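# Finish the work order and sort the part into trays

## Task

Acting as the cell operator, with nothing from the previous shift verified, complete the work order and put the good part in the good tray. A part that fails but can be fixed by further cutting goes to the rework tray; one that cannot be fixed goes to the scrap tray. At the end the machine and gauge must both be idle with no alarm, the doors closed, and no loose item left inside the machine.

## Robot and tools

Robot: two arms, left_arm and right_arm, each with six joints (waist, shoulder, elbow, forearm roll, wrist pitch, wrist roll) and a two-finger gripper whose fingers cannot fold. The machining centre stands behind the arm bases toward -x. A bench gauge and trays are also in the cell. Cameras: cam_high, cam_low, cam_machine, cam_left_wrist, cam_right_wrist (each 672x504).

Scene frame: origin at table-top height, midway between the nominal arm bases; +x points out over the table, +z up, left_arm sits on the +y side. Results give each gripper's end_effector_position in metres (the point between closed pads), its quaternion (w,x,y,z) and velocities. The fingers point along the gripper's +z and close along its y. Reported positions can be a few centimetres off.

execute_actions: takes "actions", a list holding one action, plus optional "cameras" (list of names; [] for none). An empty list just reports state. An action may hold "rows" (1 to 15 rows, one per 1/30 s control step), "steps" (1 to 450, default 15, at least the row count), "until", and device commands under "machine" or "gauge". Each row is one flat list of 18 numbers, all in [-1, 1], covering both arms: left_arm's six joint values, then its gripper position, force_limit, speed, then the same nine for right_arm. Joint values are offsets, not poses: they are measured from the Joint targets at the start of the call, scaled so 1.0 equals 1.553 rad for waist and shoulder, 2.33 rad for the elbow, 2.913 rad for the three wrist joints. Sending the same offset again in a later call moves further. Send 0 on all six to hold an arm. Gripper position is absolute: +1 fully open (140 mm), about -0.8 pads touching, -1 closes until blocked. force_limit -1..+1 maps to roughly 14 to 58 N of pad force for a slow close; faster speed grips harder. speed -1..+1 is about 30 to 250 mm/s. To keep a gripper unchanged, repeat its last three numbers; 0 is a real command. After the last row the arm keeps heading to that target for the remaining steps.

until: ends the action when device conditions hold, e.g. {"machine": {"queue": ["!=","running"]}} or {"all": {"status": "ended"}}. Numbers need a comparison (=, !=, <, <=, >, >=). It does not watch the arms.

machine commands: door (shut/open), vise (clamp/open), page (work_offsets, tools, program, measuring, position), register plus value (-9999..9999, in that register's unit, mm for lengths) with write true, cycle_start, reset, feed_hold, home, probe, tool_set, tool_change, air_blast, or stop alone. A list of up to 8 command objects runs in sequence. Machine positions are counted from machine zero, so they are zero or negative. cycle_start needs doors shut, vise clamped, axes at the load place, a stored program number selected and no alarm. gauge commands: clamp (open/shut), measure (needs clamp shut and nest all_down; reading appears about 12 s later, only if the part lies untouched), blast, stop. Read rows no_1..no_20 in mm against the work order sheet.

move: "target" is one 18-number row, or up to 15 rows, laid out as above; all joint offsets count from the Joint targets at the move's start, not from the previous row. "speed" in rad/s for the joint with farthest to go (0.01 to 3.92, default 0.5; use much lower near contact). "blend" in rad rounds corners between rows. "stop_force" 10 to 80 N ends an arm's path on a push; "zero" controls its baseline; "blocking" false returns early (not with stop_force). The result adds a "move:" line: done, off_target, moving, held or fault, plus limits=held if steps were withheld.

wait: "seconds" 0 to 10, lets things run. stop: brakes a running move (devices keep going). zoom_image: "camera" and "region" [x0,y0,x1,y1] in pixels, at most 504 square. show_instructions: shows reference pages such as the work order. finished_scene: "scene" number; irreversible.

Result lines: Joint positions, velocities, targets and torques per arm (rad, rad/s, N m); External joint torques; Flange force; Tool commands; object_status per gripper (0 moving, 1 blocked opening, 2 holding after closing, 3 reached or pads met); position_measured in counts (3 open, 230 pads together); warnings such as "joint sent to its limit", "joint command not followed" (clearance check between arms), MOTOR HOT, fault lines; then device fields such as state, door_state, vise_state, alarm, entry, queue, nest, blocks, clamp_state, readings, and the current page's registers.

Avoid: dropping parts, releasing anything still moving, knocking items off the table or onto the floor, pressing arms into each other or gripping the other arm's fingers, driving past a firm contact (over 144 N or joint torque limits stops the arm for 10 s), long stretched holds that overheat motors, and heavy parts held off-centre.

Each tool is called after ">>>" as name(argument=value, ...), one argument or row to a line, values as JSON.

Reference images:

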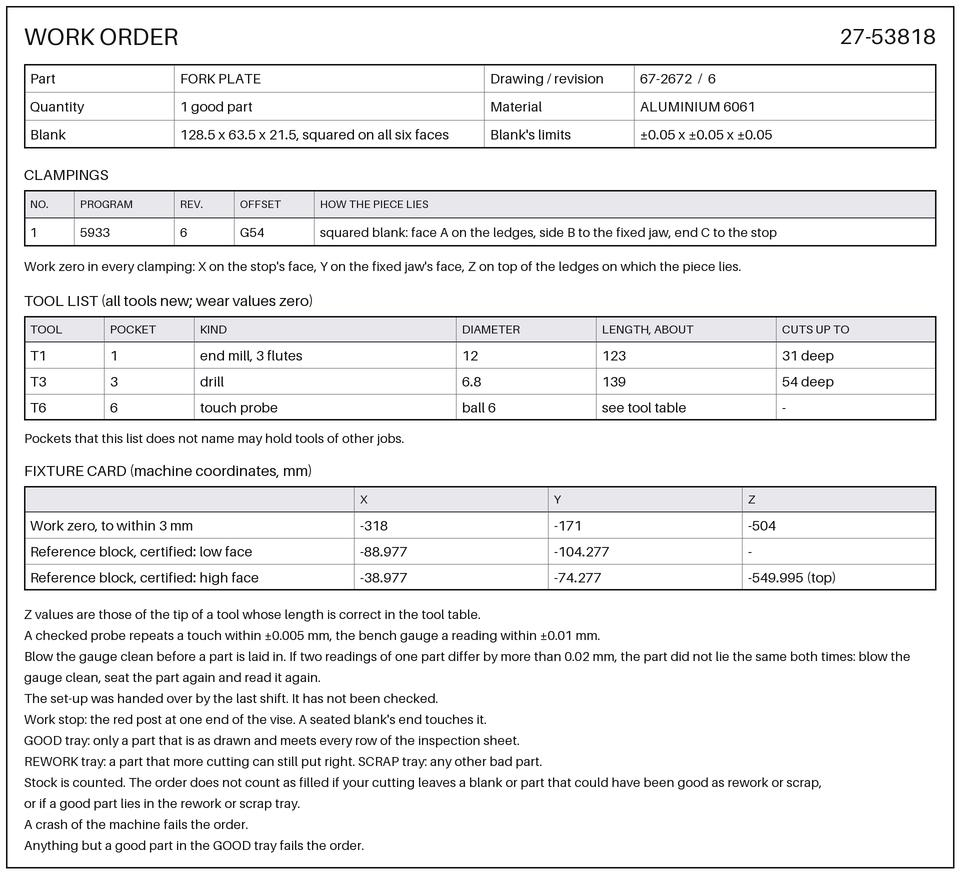

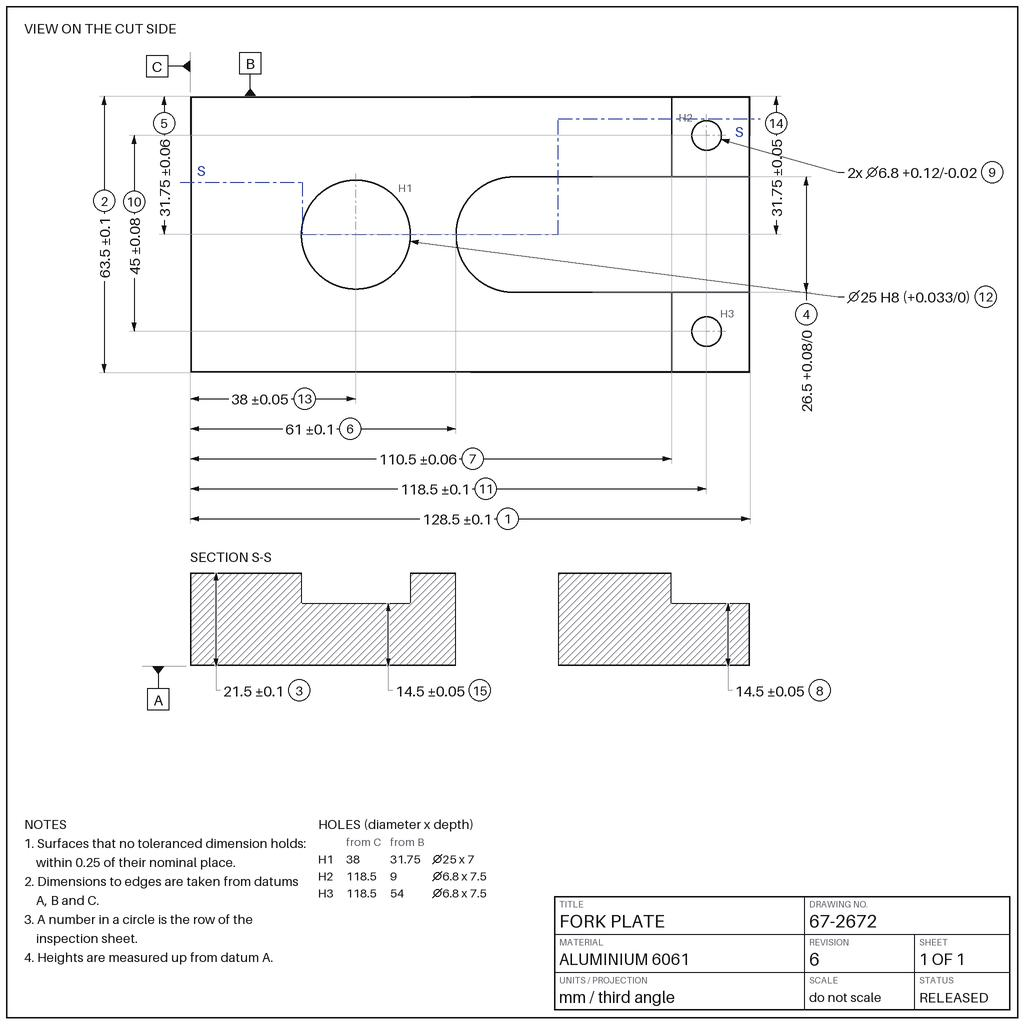

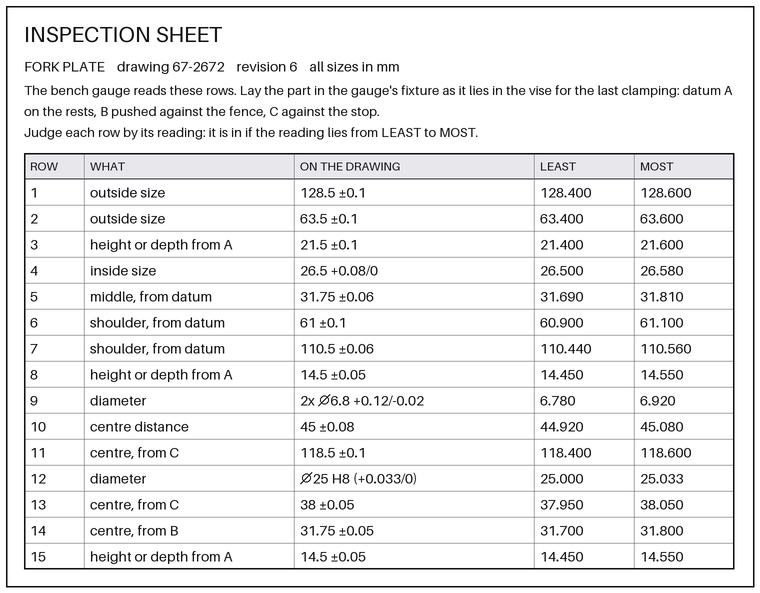

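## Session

>>> execute_actions(
  actions=[
    {"machine": {"page":"work_offsets"}, "steps": 3},
  ],
)

>>> execute_actions(
  actions=[
    {"machine": {"page":"tools"}, "steps": 3},
  ],
  cameras=[],
)

>>> execute_actions(
  actions=[
    {"machine": {"page":"program"}, "steps": 3},
  ],
  cameras=[],
)

>>> execute_actions(
  actions=[
    {"machine": {"page":"measuring"}, "steps": 3},
  ],
  cameras=[],
)

Scene clock: 0.30 s.
left_arm: end_effector_position=(+0.4299, +0.5706, +0.3691) position_measured=3 object_status=3 end_effector_quat_wxyz=(-0.033, +0.999, -0.017, +0.019) | right_arm: end_effector_position=(+0.5054, -0.4715, +0.3692) position_measured=3 object_status=3 end_effector_quat_wxyz=(+0.000, +0.009, +1.000, +0.000)
Joint positions: left_arm=[-0.195 -0.211 1.886 0.073 1.442 1.383] | right_arm=[-3.002 0.193 -1.87 0 -1.464 1.711]
Joint velocities: within noise
Joint torques (N m): left_arm=[1.79 -17.92 -41.04 3.71 -0.52 -0.07] | right_arm=[-1.26 23.98 41.2 -4.81 0.07 0.01]
External joint torques (N m): left_arm=[-1.87 -1.93 -0.43 0.72 0.39 0.07] | right_arm=[1.21 -2.4 0.01 0.58 -0.12 -0.01]
Flange force (N): left_arm=[-3.6 3.8 -2.2] | right_arm=[-3.6 3.0 0.2]
Joint targets: left_arm=[-0.195 -0.211 1.886 0.073 1.442 1.383] | right_arm=[-3.002 0.193 -1.870 0.000 -1.464 1.711]
Tool commands: left_gripper/position=+1.0 left_gripper/force_limit=+1.0 left_gripper/speed=+1.0 right_gripper/position=+1.0 right_gripper/force_limit=+1.0 right_gripper/speed=+1.0
machine.work_offsets: g54_x=-279.004 g54_y=-183.452 g54_z=-494.496 g55_x=+0.000 g55_y=+0.000 g55_z=+0.000 g56_x=+0.000 g56_y=+0.000 g56_z=+0.000
machine: state=done door_state=shut vise_state=clamped cycle_status=done cycles_done=0 table_x_mm=0 spindle_rpm=0 page=work_offsets entry=no_entry entries=0 queue=done queue_left=0
gauge: nest=all_up blocks=free clamp_state=open readings=0

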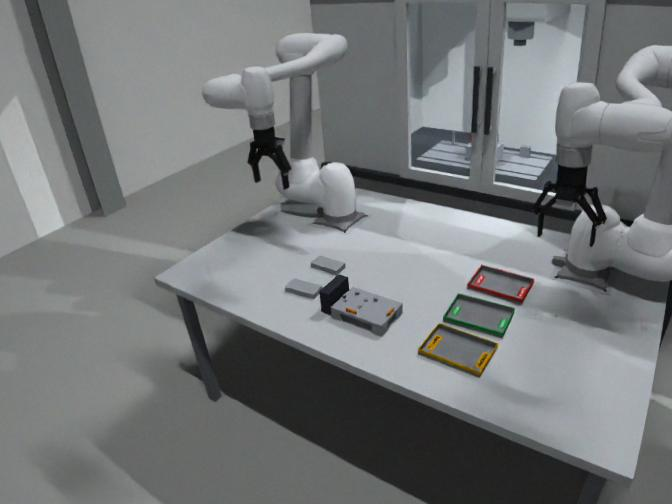

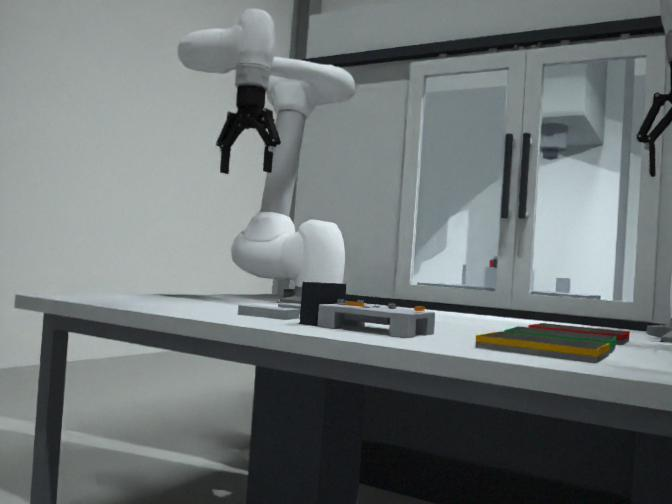

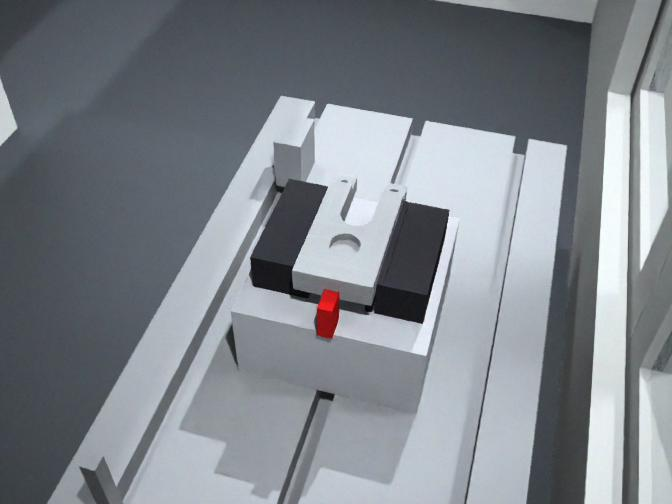

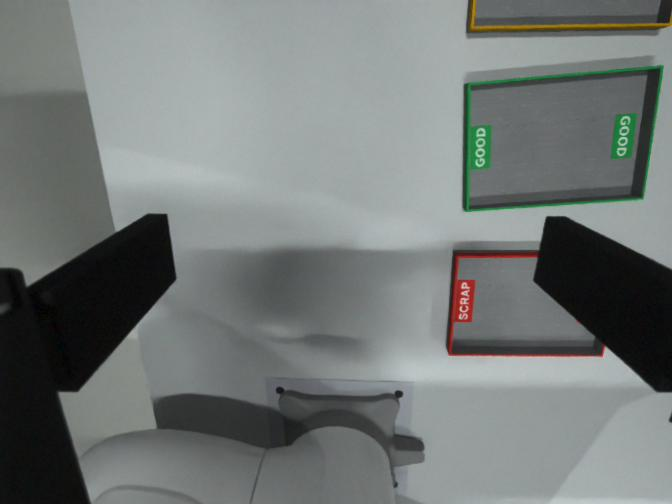

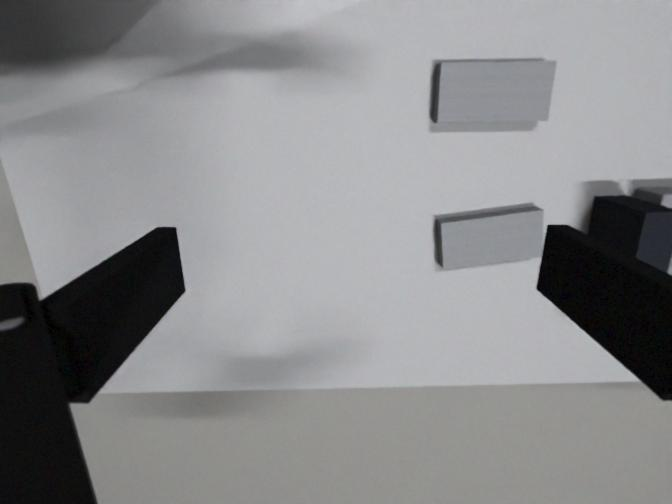

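Scene clock: 0.60 s.
left_arm: end_effector_position=(+0.4299, +0.5706, +0.3691) position_measured=3 object_status=3 end_effector_quat_wxyz=(-0.033, +0.999, -0.017, +0.019) | right_arm: end_effector_position=(+0.5054, -0.4715, +0.3692) position_measured=3 object_status=3 end_effector_quat_wxyz=(+0.000, +0.009, +1.000, +0.000)
Joint positions: left_arm=[-0.195 -0.211 1.886 0.073 1.442 1.383] | right_arm=[-3.002 0.193 -1.87 0 -1.464 1.711]
Joint velocities: within noise
Joint torques (N m): left_arm=[1.9 -17.9 -40.98 3.69 -0.59 -0.1] | right_arm=[-1.3 24.04 41.52 -4.75 0.03 -0.03]
External joint torques (N m): left_arm=[-1.99 -2 -0.46 0.74 0.47 0.1] | right_arm=[1.33 -2.85 -0.35 0.52 -0.08 0.03]
Flange force (N): left_arm=[-3.7 4.0 -2.4] | right_arm=[-3.9 3.4 0.9]
Joint targets: left_arm=[-0.195 -0.211 1.886 0.073 1.442 1.383] | right_arm=[-3.002 0.193 -1.870 0.000 -1.464 1.711]
Tool commands: left_gripper/position=+1.0 left_gripper/force_limit=+1.0 left_gripper/speed=+1.0 right_gripper/position=+1.0 right_gripper/force_limit=+1.0 right_gripper/speed=+1.0
machine.tools: t1_length=+123.109 t1_length_wear=+0.000 t1_diameter=+11.992 t1_diameter_wear=+0.000 t1_pocket=+1.000 t2_length=+131.812 t2_length_wear=+0.000 t2_diameter=+9.990 t2_diameter_wear=+0.000 t2_pocket=+2.000 t3_length=+139.443 t3_length_wear=+0.000 t3_diameter=+6.800 t3_diameter_wear=+0.000 t3_pocket=+3.000 t4_length=+105.194 t4_length_wear=+0.000 t4_diameter=+3.990 t4_diameter_wear=+0.000 t4_pocket=+4.000 t5_length=+114.777 t5_length_wear=+0.000 t5_diameter=+7.996 t5_diameter_wear=+0.000 t5_pocket=+5.000 t6_length=+170.823 t6_length_wear=+0.000 t6_diameter=+6.000 t6_diameter_wear=+0.000 t6_pocket=+6.000
machine: state=done door_state=shut vise_state=clamped cycle_status=done cycles_done=0 table_x_mm=0 spindle_rpm=0 page=tools entry=no_entry entries=0 queue=done queue_left=0
gauge: nest=all_up blocks=free clamp_state=open readings=0
No camera images: "cameras" was empty.

Scene clock: 0.90 s.
left_arm: end_effector_position=(+0.4299, +0.5706, +0.3691) position_measured=3 object_status=3 end_effector_quat_wxyz=(-0.033, +0.999, -0.017, +0.019) | right_arm: end_effector_position=(+0.5054, -0.4715, +0.3692) position_measured=3 object_status=3 end_effector_quat_wxyz=(+0.000, +0.009, +1.000, +0.000)
Joint positions: left_arm=[-0.195 -0.211 1.886 0.073 1.442 1.383] | right_arm=[-3.002 0.193 -1.87 0 -1.464 1.711]
Joint velocities: within noise
Joint torques (N m): left_arm=[1.88 -17.91 -40.84 3.71 -0.52 -0.13] | right_arm=[-1.15 23.85 41.1 -4.72 0.04 -0.01]
External joint torques (N m): left_arm=[-1.97 -2.02 -0.62 0.71 0.4 0.13] | right_arm=[1.03 -2.03 0.22 0.47 -0.09 0.01]
Flange force (N): left_arm=[-3.5 3.9 -2.5] | right_arm=[-3.3 2.6 -0.2]
Joint targets: left_arm=[-0.195 -0.211 1.886 0.073 1.442 1.383] | right_arm=[-3.002 0.193 -1.870 0.000 -1.464 1.711]
Tool commands: left_gripper/position=+1.0 left_gripper/force_limit=+1.0 left_gripper/speed=+1.0 right_gripper/position=+1.0 right_gripper/force_limit=+1.0 right_gripper/speed=+1.0
machine.program: program=+5933 tool_call=+1 tool_in_spindle=+0 program_revision=+6 program_offset=+54 load_peak=+0 stored1_number=+2309 stored1_revision=+4 stored2_number=+3810 stored2_revision=+2 stored3_number=+5933 stored3_revision=+6 stored4_number=+0 stored4_revision=+0 cycles=+1
machine: state=done door_state=shut vise_state=clamped cycle_status=done cycles_done=0 table_x_mm=0 spindle_rpm=0 page=program entry=no_entry entries=0 queue=done queue_left=0
gauge: nest=all_up blocks=free clamp_state=open readings=0
No camera images: "cameras" was empty.

Scene clock: 1.20 s.
left_arm: end_effector_position=(+0.4299, +0.5706, +0.3691) position_measured=3 object_status=3 end_effector_quat_wxyz=(-0.033, +0.999, -0.017, +0.019) | right_arm: end_effector_position=(+0.5054, -0.4715, +0.3692) position_measured=3 object_status=3 end_effector_quat_wxyz=(+0.000, +0.009, +1.000, +0.000)
Joint positions: left_arm=[-0.195 -0.211 1.886 0.073 1.442 1.383] | right_arm=[-3.002 0.193 -1.87 0 -1.464 1.711]
Joint velocities: within noise
Joint torques (N m): left_arm=[1.49 -18.09 -41.07 3.62 -0.56 -0.02] | right_arm=[-1.89 24.84 41.47 -4.8 0.05 0.07]
External joint torques (N m): left_arm=[-1.59 -1.76 -0.38 0.81 0.43 0.02] | right_arm=[1.88 -3.37 -0.23 0.57 -0.1 -0.07]
Flange force (N): left_arm=[-3.2 3.3 -2.1] | right_arm=[-4.7 4.4 0.8]
Joint targets: left_arm=[-0.195 -0.211 1.886 0.073 1.442 1.383] | right_arm=[-3.002 0.193 -1.870 0.000 -1.464 1.711]
Tool commands: left_gripper/position=+1.0 left_gripper/force_limit=+1.0 left_gripper/speed=+1.0 right_gripper/position=+1.0 right_gripper/force_limit=+1.0 right_gripper/speed=+1.0
machine.measuring: probe_x=+0.000 probe_y=+0.000 probe_z=+0.000 probe_move_x=+0.000 probe_move_y=+0.000 probe_move_z=+0.000 probe_radius=+2.990 probe_off_x=+0.000 probe_off_y=+0.000 setter_z=-520.000 probe_touched=+0 probe_found_x=+0.000 probe_found_y=+0.000 probe_found_z=+0.000 set_length=+0.000 set_diameter=+0.000
machine: state=done door_state=shut vise_state=clamped cycle_status=done cycles_done=0 table_x_mm=0 spindle_rpm=0 page=measuring entry=no_entry entries=0 queue=done queue_left=0
gauge: nest=all_up blocks=free clamp_state=open readings=0
No camera images: "cameras" was empty.

>>> execute_actions(
  actions=[
    {"machine": [{"register":"tool_call","value":6,"write":true},{"tool_change":true},{"tool_set":true,"page":"measuring"}], "steps": 450, "until": {"machine":{"queue":["!=","running"]}}},
  ],
  cameras=["cam_machine"],
)

>>> execute_actions(
  actions=[
    {"steps": 450, "until": {"machine":{"queue":["!=","running"]}}},
  ],
  cameras=[],
)

>>> execute_actions(
  actions=[
    {"machine": [{"register":"probe_x","value":-63.977,"write":true},{"register":"probe_y","value":-89.277,"write":true},{"register":"probe_z","value":-544,"write":true},{"register":"probe_move_z","value":-9,"write":true},{"probe":true,"page":"measuring"}], "steps": 450, "until": {"machine":{"queue":["!=","running"]}}},
  ],
  cameras=[],
)

>>> execute_actions(
  actions=[
    {"machine": [{"register":"probe_x","value":-98.977,"write":true},{"register":"probe_z","value":-557,"write":true},{"register":"probe_move_z","value":0,"write":true},{"register":"probe_move_x","value":12,"write":true},{"probe":true,"page":"measuring"}], "steps": 450, "until": {"machine":{"queue":["!=","running"]}}},
  ],
  cameras=[],
)

>>> execute_actions(
  actions=[
    {"machine": [{"register":"probe_x","value":-28.977,"write":true},{"register":"probe_move_x","value":-12,"write":true},{"probe":true,"page":"measuring"}], "steps": 450, "until": {"machine":{"queue":["!=","running"]}}},
  ],
  cameras=[],
)

>>> execute_actions(
  actions=[
    {"machine": [{"register":"probe_x","value":-63.977,"write":true},{"register":"probe_y","value":-114.277,"write":true},{"register":"probe_move_x","value":0,"write":true},{"register":"probe_move_y","value":12,"write":true},{"probe":true,"page":"measuring"}], "steps": 450, "until": {"machine":{"queue":["!=","running"]}}},
  ],
  cameras=[],
)

>>> execute_actions(
  actions=[
    {"machine": [{"register":"probe_y","value":-64.277,"write":true},{"register":"probe_move_y","value":-12,"write":true},{"probe":true,"page":"measuring"}], "steps": 450, "until": {"machine":{"queue":["!=","running"]}}},
  ],
  cameras=[],
)

Scene clock: 25.33 s.
left_arm: end_effector_position=(+0.4299, +0.5706, +0.3691) position_measured=3 object_status=3 end_effector_quat_wxyz=(-0.033, +0.999, -0.017, +0.019) | right_arm: end_effector_position=(+0.5054, -0.4715, +0.3692) position_measured=3 object_status=3 end_effector_quat_wxyz=(+0.000, +0.009, +1.000, +0.000)
Joint positions: left_arm=[-0.195 -0.211 1.886 0.073 1.442 1.383] | right_arm=[-3.002 0.193 -1.87 0 -1.464 1.711]
Joint velocities: within noise
Joint torques (N m): left_arm=[1.79 -17.68 -40.92 3.66 -0.59 -0.09] | right_arm=[-1.8 23.93 41.21 -4.73 -0.04 0.04]
External joint torques (N m): left_arm=[-1.86 -2.24 -0.54 0.77 0.47 0.08] | right_arm=[1.77 -2.51 0.03 0.48 -0.01 -0.04]
Flange force (N): left_arm=[-3.9 3.7 -2.6] | right_arm=[-3.7 4.2 0.4]
Joint targets: left_arm=[-0.195 -0.211 1.886 0.073 1.442 1.383] | right_arm=[-3.002 0.193 -1.870 0.000 -1.464 1.711]
Tool commands: left_gripper/position=+1.0 left_gripper/force_limit=+1.0 left_gripper/speed=+1.0 right_gripper/position=+1.0 right_gripper/force_limit=+1.0 right_gripper/speed=+1.0
machine.measuring: probe_x=+0.000 probe_y=+0.000 probe_z=+0.000 probe_move_x=+0.000 probe_move_y=+0.000 probe_move_z=+0.000 probe_radius=+2.990 probe_off_x=+0.000 probe_off_y=+0.000 setter_z=-520.000 probe_touched=+0 probe_found_x=+0.000 probe_found_y=+0.000 probe_found_z=+0.000 set_length=+0.000 set_diameter=+0.000
machine: state=busy door_state=shut vise_state=clamped cycle_status=moving cycles_done=0 table_x_mm=325 spindle_rpm=0 page=measuring entries=3 queue=running queue_left=0
gauge: nest=all_up blocks=free clamp_state=open readings=0
Images, in order (width x height): cam_machine 672x504.

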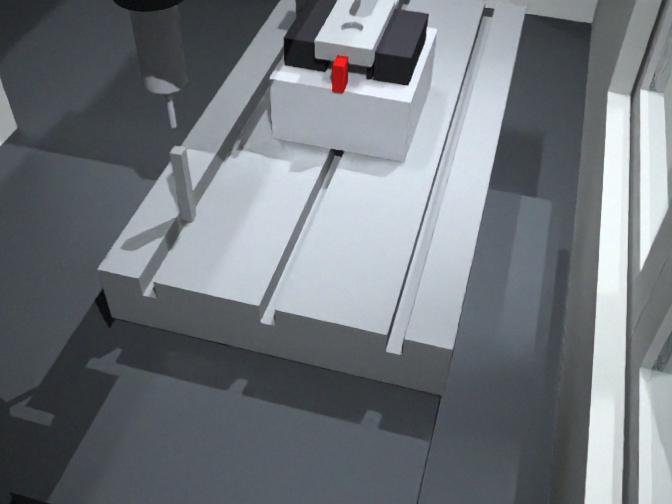

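Scene clock: 34.17 s.
left_arm: end_effector_position=(+0.4299, +0.5706, +0.3691) position_measured=3 object_status=3 end_effector_quat_wxyz=(-0.033, +0.999, -0.017, +0.019) | right_arm: end_effector_position=(+0.5054, -0.4715, +0.3692) position_measured=3 object_status=3 end_effector_quat_wxyz=(+0.000, +0.009, +1.000, +0.000)
Joint positions: left_arm=[-0.195 -0.211 1.886 0.073 1.442 1.383] | right_arm=[-3.002 0.193 -1.87 0 -1.464 1.711]
Joint velocities: within noise
Joint torques (N m): left_arm=[2.09 -18.02 -40.93 3.67 -0.52 -0.11] | right_arm=[-1.69 24.26 41.36 -4.62 0.01 -0.02]
External joint torques (N m): left_arm=[-2.18 -1.93 -0.55 0.76 0.4 0.11] | right_arm=[1.72 -3 -0.21 0.41 -0.06 0.01]
Flange force (N): left_arm=[-3.5 4.5 -2.4] | right_arm=[-4.2 4.2 0.8]
Joint targets: left_arm=[-0.195 -0.211 1.886 0.073 1.442 1.383] | right_arm=[-3.002 0.193 -1.870 0.000 -1.464 1.711]
Tool commands: left_gripper/position=+1.0 left_gripper/force_limit=+1.0 left_gripper/speed=+1.0 right_gripper/position=+1.0 right_gripper/force_limit=+1.0 right_gripper/speed=+1.0
machine.measuring: probe_x=+0.000 probe_y=+0.000 probe_z=+0.000 probe_move_x=+0.000 probe_move_y=+0.000 probe_move_z=+0.000 probe_radius=+2.990 probe_off_x=+0.000 probe_off_y=+0.000 setter_z=-520.000 probe_touched=+0 probe_found_x=+0.000 probe_found_y=+0.000 probe_found_z=+0.000 set_length=+170.824 set_diameter=+5.999
machine: state=done door_state=shut vise_state=clamped cycle_status=done cycles_done=0 table_x_mm=0 spindle_rpm=0 page=measuring entries=3 queue=done queue_left=0
gauge: nest=all_up blocks=free clamp_state=open readings=0
No camera images: "cameras" was empty.

Scene clock: 42.40 s.
left_arm: end_effector_position=(+0.4299, +0.5706, +0.3691) position_measured=3 object_status=3 end_effector_quat_wxyz=(-0.033, +0.999, -0.017, +0.019) | right_arm: end_effector_position=(+0.5054, -0.4715, +0.3692) position_measured=3 object_status=3 end_effector_quat_wxyz=(+0.000, +0.009, +1.000, +0.000)
Joint positions: left_arm=[-0.195 -0.211 1.886 0.073 1.442 1.383] | right_arm=[-3.002 0.193 -1.87 0 -1.464 1.711]
Joint velocities: within noise
Joint torques (N m): left_arm=[1.65 -17.85 -40.91 3.66 -0.52 -0.05] | right_arm=[-1.75 23.97 41.3 -4.82 0.01 0.02]
External joint torques (N m): left_arm=[-1.72 -2.09 -0.55 0.77 0.4 0.04] | right_arm=[1.62 -2.35 -0.04 0.57 -0.07 -0.02]
Flange force (N): left_arm=[-3.6 3.5 -2.4] | right_arm=[-3.4 3.9 0.4]
Joint targets: left_arm=[-0.195 -0.211 1.886 0.073 1.442 1.383] | right_arm=[-3.002 0.193 -1.870 0.000 -1.464 1.711]
Tool commands: left_gripper/position=+1.0 left_gripper/force_limit=+1.0 left_gripper/speed=+1.0 right_gripper/position=+1.0 right_gripper/force_limit=+1.0 right_gripper/speed=+1.0
machine.measuring: probe_x=-63.977 probe_y=-89.277 probe_z=-544.000 probe_move_x=+0.000 probe_move_y=+0.000 probe_move_z=-9.000 probe_radius=+2.990 probe_off_x=+0.000 probe_off_y=+0.000 setter_z=-520.000 probe_touched=+1 probe_found_x=-63.977 probe_found_y=-89.277 probe_found_z=-549.996 set_length=+170.824 set_diameter=+5.999
machine: state=done door_state=shut vise_state=clamped cycle_status=done cycles_done=0 table_x_mm=0 spindle_rpm=0 page=measuring entries=8 queue=done queue_left=0
gauge: nest=all_up blocks=free clamp_state=open readings=0
No camera images: "cameras" was empty.

Scene clock: 50.83 s.
left_arm: end_effector_position=(+0.4299, +0.5706, +0.3691) position_measured=3 object_status=3 end_effector_quat_wxyz=(-0.033, +0.999, -0.017, +0.019) | right_arm: end_effector_position=(+0.5054, -0.4715, +0.3692) position_measured=3 object_status=3 end_effector_quat_wxyz=(+0.000, +0.009, +1.000, +0.000)
Joint positions: left_arm=[-0.195 -0.211 1.886 0.073 1.442 1.383] | right_arm=[-3.002 0.193 -1.87 0 -1.464 1.711]
Joint velocities: within noise
Joint torques (N m): left_arm=[2.11 -18.31 -40.77 3.68 -0.57 -0.12] | right_arm=[-2.33 23.92 41.33 -4.81 -0.05 0]
External joint torques (N m): left_arm=[-2.19 -1.61 -0.7 0.75 0.45 0.12] | right_arm=[2.16 -2.2 -0.1 0.56 -0.01 0]
Flange force (N): left_arm=[-2.8 4.5 -2.7] | right_arm=[-2.9 5.1 0.5]
Joint targets: left_arm=[-0.195 -0.211 1.886 0.073 1.442 1.383] | right_arm=[-3.002 0.193 -1.870 0.000 -1.464 1.711]
Tool commands: left_gripper/position=+1.0 left_gripper/force_limit=+1.0 left_gripper/speed=+1.0 right_gripper/position=+1.0 right_gripper/force_limit=+1.0 right_gripper/speed=+1.0
machine.measuring: probe_x=-98.977 probe_y=-89.277 probe_z=-557.000 probe_move_x=+12.000 probe_move_y=+0.000 probe_move_z=+0.000 probe_radius=+2.990 probe_off_x=+0.000 probe_off_y=+0.000 setter_z=-520.000 probe_touched=+1 probe_found_x=-88.976 probe_found_y=-89.277 probe_found_z=-557.000 set_length=+170.824 set_diameter=+5.999
machine: state=done door_state=shut vise_state=clamped cycle_status=done cycles_done=0 table_x_mm=0 spindle_rpm=0 page=measuring entries=13 queue=done queue_left=0
gauge: nest=all_up blocks=free clamp_state=open readings=0
No camera images: "cameras" was empty.

Scene clock: 59.13 s.
left_arm: end_effector_position=(+0.4299, +0.5706, +0.3691) position_measured=3 object_status=3 end_effector_quat_wxyz=(-0.033, +0.999, -0.017, +0.019) | right_arm: end_effector_position=(+0.5054, -0.4715, +0.3692) position_measured=3 object_status=3 end_effector_quat_wxyz=(+0.000, +0.009, +1.000, +0.000)
Joint positions: left_arm=[-0.195 -0.211 1.886 0.073 1.442 1.383] | right_arm=[-3.002 0.193 -1.87 0 -1.464 1.711]
Joint velocities: within noise
Joint torques (N m): left_arm=[1.63 -18.28 -40.93 3.68 -0.55 -0.04] | right_arm=[-1.64 24.62 41.49 -4.76 -0.02 0.05]
External joint torques (N m): left_arm=[-1.73 -1.61 -0.53 0.75 0.43 0.04] | right_arm=[1.76 -3.29 -0.23 0.52 -0.02 -0.05]
Flange force (N): left_arm=[-2.8 3.7 -2.3] | right_arm=[-4.7 4.2 0.9]
Joint targets: left_arm=[-0.195 -0.211 1.886 0.073 1.442 1.383] | right_arm=[-3.002 0.193 -1.870 0.000 -1.464 1.711]
Tool commands: left_gripper/position=+1.0 left_gripper/force_limit=+1.0 left_gripper/speed=+1.0 right_gripper/position=+1.0 right_gripper/force_limit=+1.0 right_gripper/speed=+1.0
machine.measuring: probe_x=-28.977 probe_y=-89.277 probe_z=-557.000 probe_move_x=-12.000 probe_move_y=+0.000 probe_move_z=+0.000 probe_radius=+2.990 probe_off_x=+0.000 probe_off_y=+0.000 setter_z=-520.000 probe_touched=+1 probe_found_x=-38.977 probe_found_y=-89.277 probe_found_z=-557.000 set_length=+170.824 set_diameter=+5.999
machine: state=done door_state=shut vise_state=clamped cycle_status=done cycles_done=0 table_x_mm=0 spindle_rpm=0 page=measuring entries=16 queue=done queue_left=0
gauge: nest=all_up blocks=free clamp_state=open readings=0
No camera images: "cameras" was empty.

Scene clock: 67.77 s.
left_arm: end_effector_position=(+0.4299, +0.5706, +0.3691) position_measured=3 object_status=3 end_effector_quat_wxyz=(-0.033, +0.999, -0.017, +0.019) | right_arm: end_effector_position=(+0.5054, -0.4715, +0.3692) position_measured=3 object_status=3 end_effector_quat_wxyz=(+0.000, +0.009, +1.000, +0.000)
Joint positions: left_arm=[-0.195 -0.211 1.886 0.073 1.442 1.383] | right_arm=[-3.002 0.193 -1.87 0 -1.464 1.711]
Joint velocities: within noise
Joint torques (N m): left_arm=[1.42 -17.81 -41.01 3.65 -0.56 -0.09] | right_arm=[-1.76 24.5 41.25 -4.75 -0.02 0.01]
External joint torques (N m): left_arm=[-1.51 -2.08 -0.45 0.77 0.44 0.09] | right_arm=[1.68 -2.98 0 0.5 -0.03 -0.01]
Flange force (N): left_arm=[-3.6 3.0 -2.3] | right_arm=[-4.5 4.1 0.5]
Joint targets: left_arm=[-0.195 -0.211 1.886 0.073 1.442 1.383] | right_arm=[-3.002 0.193 -1.870 0.000 -1.464 1.711]
Tool commands: left_gripper/position=+1.0 left_gripper/force_limit=+1.0 left_gripper/speed=+1.0 right_gripper/position=+1.0 right_gripper/force_limit=+1.0 right_gripper/speed=+1.0
machine.measuring: probe_x=-63.977 probe_y=-114.277 probe_z=-557.000 probe_move_x=+0.000 probe_move_y=+12.000 probe_move_z=+0.000 probe_radius=+2.990 probe_off_x=+0.000 probe_off_y=+0.000 setter_z=-520.000 probe_touched=+1 probe_found_x=-63.977 probe_found_y=-104.277 probe_found_z=-557.000 set_length=+170.824 set_diameter=+5.999
machine: state=done door_state=shut vise_state=clamped cycle_status=done cycles_done=0 table_x_mm=0 spindle_rpm=0 page=measuring entries=21 queue=done queue_left=0
gauge: nest=all_up blocks=free clamp_state=open readings=0
No camera images: "cameras" was empty.

Scene clock: 75.87 s.
left_arm: end_effector_position=(+0.4299, +0.5706, +0.3691) position_measured=3 object_status=3 end_effector_quat_wxyz=(-0.033, +0.999, -0.017, +0.019) | right_arm: end_effector_position=(+0.5054, -0.4715, +0.3692) position_measured=3 object_status=3 end_effector_quat_wxyz=(+0.000, +0.009, +1.000, +0.000)
Joint positions: left_arm=[-0.195 -0.211 1.886 0.073 1.442 1.383] | right_arm=[-3.002 0.193 -1.87 0 -1.464 1.711]
Joint velocities: within noise
Joint torques (N m): left_arm=[1.8 -17.77 -40.92 3.65 -0.49 -0.05] | right_arm=[-1.86 24.53 41.34 -4.76 0.04 -0.02]
External joint torques (N m): left_arm=[-1.89 -2.09 -0.53 0.77 0.37 0.05] | right_arm=[1.76 -2.77 -0.06 0.52 -0.09 0.02]
Flange force (N): left_arm=[-3.7 3.9 -2.3] | right_arm=[-4.0 4.3 0.4]
Joint targets: left_arm=[-0.195 -0.211 1.886 0.073 1.442 1.383] | right_arm=[-3.002 0.193 -1.870 0.000 -1.464 1.711]
Tool commands: left_gripper/position=+1.0 left_gripper/force_limit=+1.0 left_gripper/speed=+1.0 right_gripper/position=+1.0 right_gripper/force_limit=+1.0 right_gripper/speed=+1.0
machine.measuring: probe_x=-63.977 probe_y=-64.277 probe_z=-557.000 probe_move_x=+0.000 probe_move_y=-12.000 probe_move_z=+0.000 probe_radius=+2.990 probe_off_x=+0.000 probe_off_y=+0.000 setter_z=-520.000 probe_touched=+1 probe_found_x=-63.977 probe_found_y=-74.277 probe_found_z=-557.000 set_length=+170.824 set_diameter=+5.999
machine: state=done door_state=shut vise_state=clamped cycle_status=done cycles_done=0 table_x_mm=0 spindle_rpm=0 page=measuring entries=24 queue=done queue_left=0
gauge: nest=all_up blocks=free clamp_state=open readings=0
No camera images: "cameras" was empty.

>>> execute_actions(
  actions=[
    {"machine": [{"register":"tool_call","value":1,"write":true},{"tool_change":true},{"tool_set":true,"page":"measuring"}], "steps": 450, "until": {"machine":{"queue":["!=","running"]}}},
  ],
  cameras=[],
)

>>> execute_actions(
  actions=[
    {"steps": 450, "until": {"machine":{"queue":["!=","running"]}}},
  ],
  cameras=[],
)

>>> execute_actions(
  actions=[
    {"machine": [{"register":"tool_call","value":3,"write":true},{"tool_change":true},{"tool_set":true,"page":"measuring"}], "steps": 450, "until": {"machine":{"queue":["!=","running"]}}},
  ],
  cameras=[],
)

>>> execute_actions(
  actions=[
    {"steps": 450, "until": {"machine":{"queue":["!=","running"]}}},
  ],
  cameras=[],
)

>>> execute_actions(
  actions=[
    {"machine": [{"register":"tool_call","value":6,"write":true},{"tool_change":true},{"air_blast":true}], "steps": 450, "until": {"machine":{"queue":["!=","running"]}}},
  ],
  cameras=["cam_machine"],
)

>>> zoom_image(
  camera="cam_machine",
  region=[220, 150, 480, 350],
)

Scene clock: 96.37 s.
left_arm: end_effector_position=(+0.4299, +0.5706, +0.3691) position_measured=3 object_status=3 end_effector_quat_wxyz=(-0.033, +0.999, -0.017, +0.019) | right_arm: end_effector_position=(+0.5054, -0.4715, +0.3692) position_measured=3 object_status=3 end_effector_quat_wxyz=(+0.000, +0.009, +1.000, +0.000)
Joint positions: left_arm=[-0.195 -0.211 1.886 0.073 1.442 1.383] | right_arm=[-3.002 0.193 -1.87 0 -1.464 1.711]
Joint velocities: within noise
Joint torques (N m): left_arm=[1.52 -18.04 -41.1 3.67 -0.53 -0.1] | right_arm=[-2.05 23.53 41.38 -4.71 0.02 0.02]
External joint torques (N m): left_arm=[-1.6 -1.84 -0.36 0.76 0.41 0.09] | right_arm=[1.99 -1.71 -0.06 0.47 -0.08 -0.02]
Flange force (N): left_arm=[-3.4 3.2 -2.0] | right_arm=[-2.1 4.6 0.3]
Joint targets: left_arm=[-0.195 -0.211 1.886 0.073 1.442 1.383] | right_arm=[-3.002 0.193 -1.870 0.000 -1.464 1.711]
Tool commands: left_gripper/position=+1.0 left_gripper/force_limit=+1.0 left_gripper/speed=+1.0 right_gripper/position=+1.0 right_gripper/force_limit=+1.0 right_gripper/speed=+1.0
machine.measuring: probe_x=-63.977 probe_y=-64.277 probe_z=-557.000 probe_move_x=+0.000 probe_move_y=-12.000 probe_move_z=+0.000 probe_radius=+2.990 probe_off_x=+0.000 probe_off_y=+0.000 setter_z=-520.000 probe_touched=+1 probe_found_x=-63.977 probe_found_y=-74.277 probe_found_z=-557.000 set_length=+170.824 set_diameter=+5.999
machine: state=busy door_state=shut vise_state=clamped cycle_status=moving cycles_done=0 table_x_mm=325 spindle_rpm=0 page=measuring entries=27 queue=running queue_left=0
gauge: nest=all_up blocks=free clamp_state=open readings=0
No camera images: "cameras" was empty.

Scene clock: 106.03 s.
left_arm: end_effector_position=(+0.4299, +0.5706, +0.3691) position_measured=3 object_status=3 end_effector_quat_wxyz=(-0.033, +0.999, -0.017, +0.019) | right_arm: end_effector_position=(+0.5054, -0.4715, +0.3692) position_measured=3 object_status=3 end_effector_quat_wxyz=(+0.000, +0.009, +1.000, +0.000)
Joint positions: left_arm=[-0.195 -0.211 1.886 0.073 1.442 1.383] | right_arm=[-3.002 0.193 -1.87 0 -1.464 1.711]
Joint velocities: within noise
Joint torques (N m): left_arm=[1.59 -18 -40.93 3.64 -0.53 -0.07] | right_arm=[-1.03 24.32 41.36 -4.72 0.01 0.04]
External joint torques (N m): left_arm=[-1.7 -1.87 -0.53 0.78 0.41 0.07] | right_arm=[1.09 -2.79 -0.12 0.5 -0.05 -0.04]
Flange force (N): left_arm=[-3.2 3.5 -2.3] | right_arm=[-4.2 2.7 0.6]
Joint targets: left_arm=[-0.195 -0.211 1.886 0.073 1.442 1.383] | right_arm=[-3.002 0.193 -1.870 0.000 -1.464 1.711]
Tool commands: left_gripper/position=+1.0 left_gripper/force_limit=+1.0 left_gripper/speed=+1.0 right_gripper/position=+1.0 right_gripper/force_limit=+1.0 right_gripper/speed=+1.0
machine.measuring: probe_x=-63.977 probe_y=-64.277 probe_z=-557.000 probe_move_x=+0.000 probe_move_y=-12.000 probe_move_z=+0.000 probe_radius=+2.990 probe_off_x=+0.000 probe_off_y=+0.000 setter_z=-520.000 probe_touched=+1 probe_found_x=-63.977 probe_found_y=-74.277 probe_found_z=-557.000 set_length=+123.116 set_diameter=+11.992
machine: state=done door_state=shut vise_state=clamped cycle_status=done cycles_done=0 table_x_mm=0 spindle_rpm=0 page=measuring entries=27 queue=done queue_left=0
gauge: nest=all_up blocks=free clamp_state=open readings=0
No camera images: "cameras" was empty.

Scene clock: 121.23 s.
left_arm: end_effector_position=(+0.4299, +0.5706, +0.3691) position_measured=3 object_status=3 end_effector_quat_wxyz=(-0.033, +0.999, -0.017, +0.019) | right_arm: end_effector_position=(+0.5054, -0.4715, +0.3692) position_measured=3 object_status=3 end_effector_quat_wxyz=(+0.000, +0.009, +1.000, +0.000)
Joint positions: left_arm=[-0.195 -0.211 1.886 0.073 1.442 1.383] | right_arm=[-3.002 0.193 -1.87 0 -1.464 1.711]
Joint velocities: within noise
Joint torques (N m): left_arm=[1.82 -18.09 -40.97 3.69 -0.59 -0.08] | right_arm=[-1.76 24.06 41.34 -4.75 -0.02 -0.02]
External joint torques (N m): left_arm=[-1.91 -1.84 -0.5 0.74 0.47 0.08] | right_arm=[1.67 -2.37 -0.06 0.5 -0.03 0.02]
Flange force (N): left_arm=[-3.3 3.9 -2.4] | right_arm=[-3.3 4.1 0.5]
Joint targets: left_arm=[-0.195 -0.211 1.886 0.073 1.442 1.383] | right_arm=[-3.002 0.193 -1.870 0.000 -1.464 1.711]
Tool commands: left_gripper/position=+1.0 left_gripper/force_limit=+1.0 left_gripper/speed=+1.0 right_gripper/position=+1.0 right_gripper/force_limit=+1.0 right_gripper/speed=+1.0
machine.measuring: probe_x=-63.977 probe_y=-64.277 probe_z=-557.000 probe_move_x=+0.000 probe_move_y=-12.000 probe_move_z=+0.000 probe_radius=+2.990 probe_off_x=+0.000 probe_off_y=+0.000 setter_z=-520.000 probe_touched=+1 probe_found_x=-63.977 probe_found_y=-74.277 probe_found_z=-557.000 set_length=+123.116 set_diameter=+11.992
machine: state=busy door_state=shut vise_state=clamped cycle_status=moving cycles_done=0 table_x_mm=325 spindle_rpm=0 page=measuring entries=30 queue=running queue_left=0
gauge: nest=all_up blocks=free clamp_state=open readings=0
No camera images: "cameras" was empty.

Scene clock: 130.83 s.
left_arm: end_effector_position=(+0.4299, +0.5706, +0.3691) position_measured=3 object_status=3 end_effector_quat_wxyz=(-0.033, +0.999, -0.017, +0.019) | right_arm: end_effector_position=(+0.5054, -0.4715, +0.3692) position_measured=3 object_status=3 end_effector_quat_wxyz=(+0.000, +0.009, +1.000, +0.000)
Joint positions: left_arm=[-0.195 -0.211 1.886 0.073 1.442 1.383] | right_arm=[-3.002 0.193 -1.87 0 -1.464 1.711]
Joint velocities: within noise
Joint torques (N m): left_arm=[1.54 -17.93 -40.93 3.69 -0.62 -0.08] | right_arm=[-2.32 24.59 41.43 -4.76 0.03 0.08]
External joint torques (N m): left_arm=[-1.64 -1.98 -0.53 0.73 0.5 0.08] | right_arm=[2.27 -2.97 -0.12 0.51 -0.08 -0.08]
Flange force (N): left_arm=[-3.4 3.3 -2.5] | right_arm=[-4.1 5.3 0.6]
Joint targets: left_arm=[-0.195 -0.211 1.886 0.073 1.442 1.383] | right_arm=[-3.002 0.193 -1.870 0.000 -1.464 1.711]
Tool commands: left_gripper/position=+1.0 left_gripper/force_limit=+1.0 left_gripper/speed=+1.0 right_gripper/position=+1.0 right_gripper/force_limit=+1.0 right_gripper/speed=+1.0
machine.measuring: probe_x=-63.977 probe_y=-64.277 probe_z=-557.000 probe_move_x=+0.000 probe_move_y=-12.000 probe_move_z=+0.000 probe_radius=+2.990 probe_off_x=+0.000 probe_off_y=+0.000 setter_z=-520.000 probe_touched=+1 probe_found_x=-63.977 probe_found_y=-74.277 probe_found_z=-557.000 set_length=+139.442 set_diameter=+6.800
machine: state=done door_state=shut vise_state=clamped cycle_status=done cycles_done=0 table_x_mm=0 spindle_rpm=0 page=measuring entries=30 queue=done queue_left=0
gauge: nest=all_up blocks=free clamp_state=open readings=0
No camera images: "cameras" was empty.

Scene clock: 139.33 s.
left_arm: end_effector_position=(+0.4299, +0.5706, +0.3691) position_measured=3 object_status=3 end_effector_quat_wxyz=(-0.033, +0.999, -0.017, +0.019) | right_arm: end_effector_position=(+0.5054, -0.4715, +0.3692) position_measured=3 object_status=3 end_effector_quat_wxyz=(+0.000, +0.009, +1.000, +0.000)
Joint positions: left_arm=[-0.195 -0.211 1.886 0.073 1.442 1.383] | right_arm=[-3.002 0.193 -1.87 0 -1.464 1.711]
Joint velocities: within noise
Joint torques (N m): left_arm=[1.92 -17.74 -41.17 3.68 -0.55 -0.08] | right_arm=[-1.87 23.89 41.7 -4.77 -0.03 0.12]
External joint torques (N m): left_arm=[-1.98 -2.16 -0.29 0.75 0.43 0.08] | right_arm=[1.94 -2.49 -0.47 0.54 -0.02 -0.12]
Flange force (N): left_arm=[-4.2 4.0 -2.1] | right_arm=[-3.0 4.3 1.2]
Joint targets: left_arm=[-0.195 -0.211 1.886 0.073 1.442 1.383] | right_arm=[-3.002 0.193 -1.870 0.000 -1.464 1.711]
Tool commands: left_gripper/position=+1.0 left_gripper/force_limit=+1.0 left_gripper/speed=+1.0 right_gripper/position=+1.0 right_gripper/force_limit=+1.0 right_gripper/speed=+1.0
machine.measuring: probe_x=-63.977 probe_y=-64.277 probe_z=-557.000 probe_move_x=+0.000 probe_move_y=-12.000 probe_move_z=+0.000 probe_radius=+2.990 probe_off_x=+0.000 probe_off_y=+0.000 setter_z=-520.000 probe_touched=+1 probe_found_x=-63.977 probe_found_y=-74.277 probe_found_z=-557.000 set_length=+139.442 set_diameter=+6.800
machine: state=done door_state=shut vise_state=clamped cycle_status=done cycles_done=0 table_x_mm=0 spindle_rpm=0 page=measuring entries=33 queue=done queue_left=0
gauge: nest=all_up blocks=free clamp_state=open readings=0
Images, in order (width x height): cam_machine 672x504.

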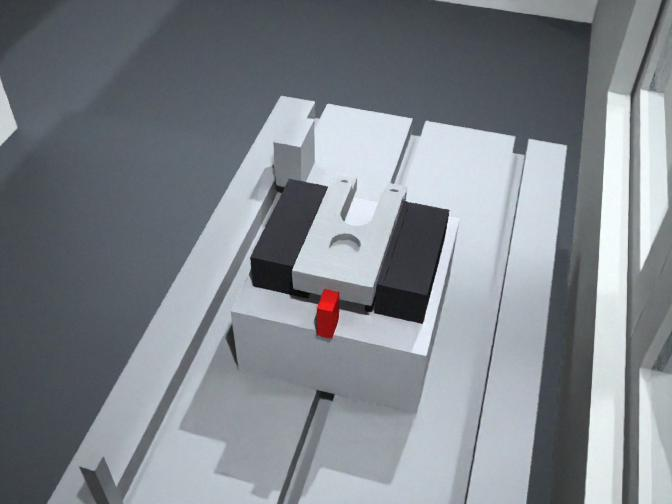

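Scaled by 1.938 from the camera's 672x504 image, which has a finer 960x720 frame.

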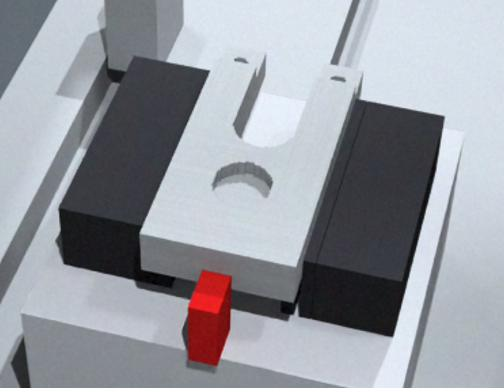

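>>> execute_actions(
  actions=[
    {"machine": [{"register":"probe_x","value":-275,"write":true},{"register":"probe_y","value":-158,"write":true},{"register":"probe_z","value":-476,"write":true},{"register":"probe_move_y","value":0,"write":true},{"register":"probe_move_z","value":-25,"write":true},{"probe":true,"page":"measuring"}], "steps": 450, "until": {"machine":{"queue":["!=","running"]}}},
  ],
  cameras=[],
)

>>> execute_actions(
  actions=[
    {"machine": [{"register":"probe_x","value":-310,"write":true},{"register":"probe_y","value":-180,"write":true},{"probe":true,"page":"measuring"}], "steps": 450, "until": {"machine":{"queue":["!=","running"]}}},
  ],
  cameras=[],
)

>>> execute_actions(
  actions=[
    {"machine": [{"register":"probe_x","value":-196.5,"write":true},{"register":"probe_y","value":-182,"write":true},{"probe":true,"page":"measuring"}], "steps": 450, "until": {"machine":{"queue":["!=","running"]}}},
  ],
  cameras=[],
)

>>> execute_actions(
  actions=[
    {"machine": [{"register":"probe_x","value":-280,"write":true},{"register":"probe_y","value":-202.5,"write":true},{"probe":true,"page":"measuring"}], "steps": 450, "until": {"machine":{"queue":["!=","running"]}}},
  ],
  cameras=[],
)

Scene clock: 155.90 s.
left_arm: end_effector_position=(+0.4299, +0.5706, +0.3691) position_measured=3 object_status=3 end_effector_quat_wxyz=(-0.033, +0.999, -0.017, +0.019) | right_arm: end_effector_position=(+0.5054, -0.4715, +0.3692) position_measured=3 object_status=3 end_effector_quat_wxyz=(+0.000, +0.009, +1.000, +0.000)
Joint positions: left_arm=[-0.195 -0.211 1.886 0.073 1.442 1.383] | right_arm=[-3.002 0.193 -1.87 0 -1.464 1.711]
Joint velocities: within noise
Joint torques (N m): left_arm=[1.51 -17.88 -41 3.68 -0.55 -0.06] | right_arm=[-1.81 24.77 41.06 -4.7 0.02 0.06]
External joint torques (N m): left_arm=[-1.57 -2.03 -0.46 0.75 0.43 0.06] | right_arm=[1.65 -3.04 0.23 0.45 -0.07 -0.06]
Flange force (N): left_arm=[-3.6 3.2 -2.3] | right_arm=[-4.9 3.9 0.0]
Joint targets: left_arm=[-0.195 -0.211 1.886 0.073 1.442 1.383] | right_arm=[-3.002 0.193 -1.870 0.000 -1.464 1.711]
Tool commands: left_gripper/position=+1.0 left_gripper/force_limit=+1.0 left_gripper/speed=+1.0 right_gripper/position=+1.0 right_gripper/force_limit=+1.0 right_gripper/speed=+1.0
machine.measuring: probe_x=-275.000 probe_y=-158.000 probe_z=-476.000 probe_move_x=+0.000 probe_move_y=+0.000 probe_move_z=-25.000 probe_radius=+2.990 probe_off_x=+0.000 probe_off_y=+0.000 setter_z=-520.000 probe_touched=+1 probe_found_x=-275.000 probe_found_y=-158.000 probe_found_z=-492.799 set_length=+139.442 set_diameter=+6.800
machine: state=done door_state=shut vise_state=clamped cycle_status=done cycles_done=0 table_x_mm=0 spindle_rpm=0 page=measuring entries=39 queue=done queue_left=0
gauge: nest=all_up blocks=free clamp_state=open readings=0
No camera images: "cameras" was empty.

Scene clock: 163.10 s.
left_arm: end_effector_position=(+0.4299, +0.5706, +0.3691) position_measured=3 object_status=3 end_effector_quat_wxyz=(-0.033, +0.999, -0.017, +0.019) | right_arm: end_effector_position=(+0.5054, -0.4715, +0.3692) position_measured=3 object_status=3 end_effector_quat_wxyz=(+0.000, +0.009, +1.000, +0.000)
Joint positions: left_arm=[-0.195 -0.211 1.886 0.073 1.442 1.383] | right_arm=[-3.002 0.193 -1.87 0 -1.464 1.711]
Joint velocities: within noise
Joint torques (N m): left_arm=[1.42 -17.99 -40.93 3.7 -0.57 -0.08] | right_arm=[-1.71 24.18 41.51 -4.87 -0.02 0]
External joint torques (N m): left_arm=[-1.52 -1.91 -0.53 0.72 0.45 0.07] | right_arm=[1.7 -2.6 -0.26 0.63 -0.03 0]
Flange force (N): left_arm=[-3.3 3.0 -2.4] | right_arm=[-3.5 4.1 0.8]
Joint targets: left_arm=[-0.195 -0.211 1.886 0.073 1.442 1.383] | right_arm=[-3.002 0.193 -1.870 0.000 -1.464 1.711]
Tool commands: left_gripper/position=+1.0 left_gripper/force_limit=+1.0 left_gripper/speed=+1.0 right_gripper/position=+1.0 right_gripper/force_limit=+1.0 right_gripper/speed=+1.0
machine.measuring: probe_x=-310.000 probe_y=-180.000 probe_z=-476.000 probe_move_x=+0.000 probe_move_y=+0.000 probe_move_z=-25.000 probe_radius=+2.990 probe_off_x=+0.000 probe_off_y=+0.000 setter_z=-520.000 probe_touched=+1 probe_found_x=-310.000 probe_found_y=-180.000 probe_found_z=-481.259 set_length=+139.442 set_diameter=+6.800
machine: state=done door_state=shut vise_state=clamped cycle_status=done cycles_done=0 table_x_mm=0 spindle_rpm=0 page=measuring entries=42 queue=done queue_left=0
gauge: nest=all_up blocks=free clamp_state=open readings=0
No camera images: "cameras" was empty.

Scene clock: 171.03 s.
left_arm: end_effector_position=(+0.4299, +0.5706, +0.3691) position_measured=3 object_status=3 end_effector_quat_wxyz=(-0.033, +0.999, -0.017, +0.019) | right_arm: end_effector_position=(+0.5054, -0.4715, +0.3692) position_measured=3 object_status=3 end_effector_quat_wxyz=(+0.000, +0.009, +1.000, +0.000)
Joint positions: left_arm=[-0.195 -0.211 1.886 0.073 1.442 1.383] | right_arm=[-3.002 0.193 -1.87 0 -1.464 1.711]
Joint velocities: within noise
Joint torques (N m): left_arm=[1.86 -18.11 -40.92 3.63 -0.52 -0.11] | right_arm=[-2.29 23.87 41.44 -4.78 -0.07 -0.03]
External joint torques (N m): left_arm=[-1.93 -1.78 -0.54 0.79 0.39 0.1] | right_arm=[2.27 -2.26 -0.16 0.53 0.02 0.03]
Flange force (N): left_arm=[-3.2 3.9 -2.3] | right_arm=[-2.9 5.4 0.7]
Joint targets: left_arm=[-0.195 -0.211 1.886 0.073 1.442 1.383] | right_arm=[-3.002 0.193 -1.870 0.000 -1.464 1.711]
Tool commands: left_gripper/position=+1.0 left_gripper/force_limit=+1.0 left_gripper/speed=+1.0 right_gripper/position=+1.0 right_gripper/force_limit=+1.0 right_gripper/speed=+1.0
machine.measuring: probe_x=-196.500 probe_y=-182.000 probe_z=-476.000 probe_move_x=+0.000 probe_move_y=+0.000 probe_move_z=-25.000 probe_radius=+2.990 probe_off_x=+0.000 probe_off_y=+0.000 setter_z=-520.000 probe_touched=+1 probe_found_x=-196.500 probe_found_y=-182.000 probe_found_z=-488.299 set_length=+139.442 set_diameter=+6.800
machine: state=done door_state=shut vise_state=clamped cycle_status=done cycles_done=0 table_x_mm=0 spindle_rpm=0 page=measuring entries=45 queue=done queue_left=0
gauge: nest=all_up blocks=free clamp_state=open readings=0
No camera images: "cameras" was empty.

Scene clock: 179.20 s.
left_arm: end_effector_position=(+0.4299, +0.5706, +0.3691) position_measured=3 object_status=3 end_effector_quat_wxyz=(-0.033, +0.999, -0.017, +0.019) | right_arm: end_effector_position=(+0.5054, -0.4715, +0.3692) position_measured=3 object_status=3 end_effector_quat_wxyz=(+0.000, +0.009, +1.000, +0.000)
Joint positions: left_arm=[-0.195 -0.211 1.886 0.073 1.442 1.383] | right_arm=[-3.002 0.193 -1.87 0 -1.464 1.711]
Joint velocities: within noise
Joint torques (N m): left_arm=[1.91 -17.83 -40.93 3.68 -0.54 -0.13] | right_arm=[-1.6 23.75 41.5 -4.74 0.02 -0.01]
External joint torques (N m): left_arm=[-2.02 -2.03 -0.52 0.74 0.42 0.13] | right_arm=[1.5 -2.3 -0.29 0.51 -0.07 0.01]
Flange force (N): left_arm=[-3.6 4.0 -2.4] | right_arm=[-3.0 3.6 0.8]
Joint targets: left_arm=[-0.195 -0.211 1.886 0.073 1.442 1.383] | right_arm=[-3.002 0.193 -1.870 0.000 -1.464 1.711]
Tool commands: left_gripper/position=+1.0 left_gripper/force_limit=+1.0 left_gripper/speed=+1.0 right_gripper/position=+1.0 right_gripper/force_limit=+1.0 right_gripper/speed=+1.0
machine.measuring: probe_x=-280.000 probe_y=-202.500 probe_z=-476.000 probe_move_x=+0.000 probe_move_y=+0.000 probe_move_z=-25.000 probe_radius=+2.990 probe_off_x=+0.000 probe_off_y=+0.000 setter_z=-520.000 probe_touched=+1 probe_found_x=-280.000 probe_found_y=-202.500 probe_found_z=-488.298 set_length=+139.442 set_diameter=+6.800
machine: state=done door_state=shut vise_state=clamped cycle_status=done cycles_done=0 table_x_mm=0 spindle_rpm=0 page=measuring entries=48 queue=done queue_left=0
gauge: nest=all_up blocks=free clamp_state=open readings=0
No camera images: "cameras" was empty.


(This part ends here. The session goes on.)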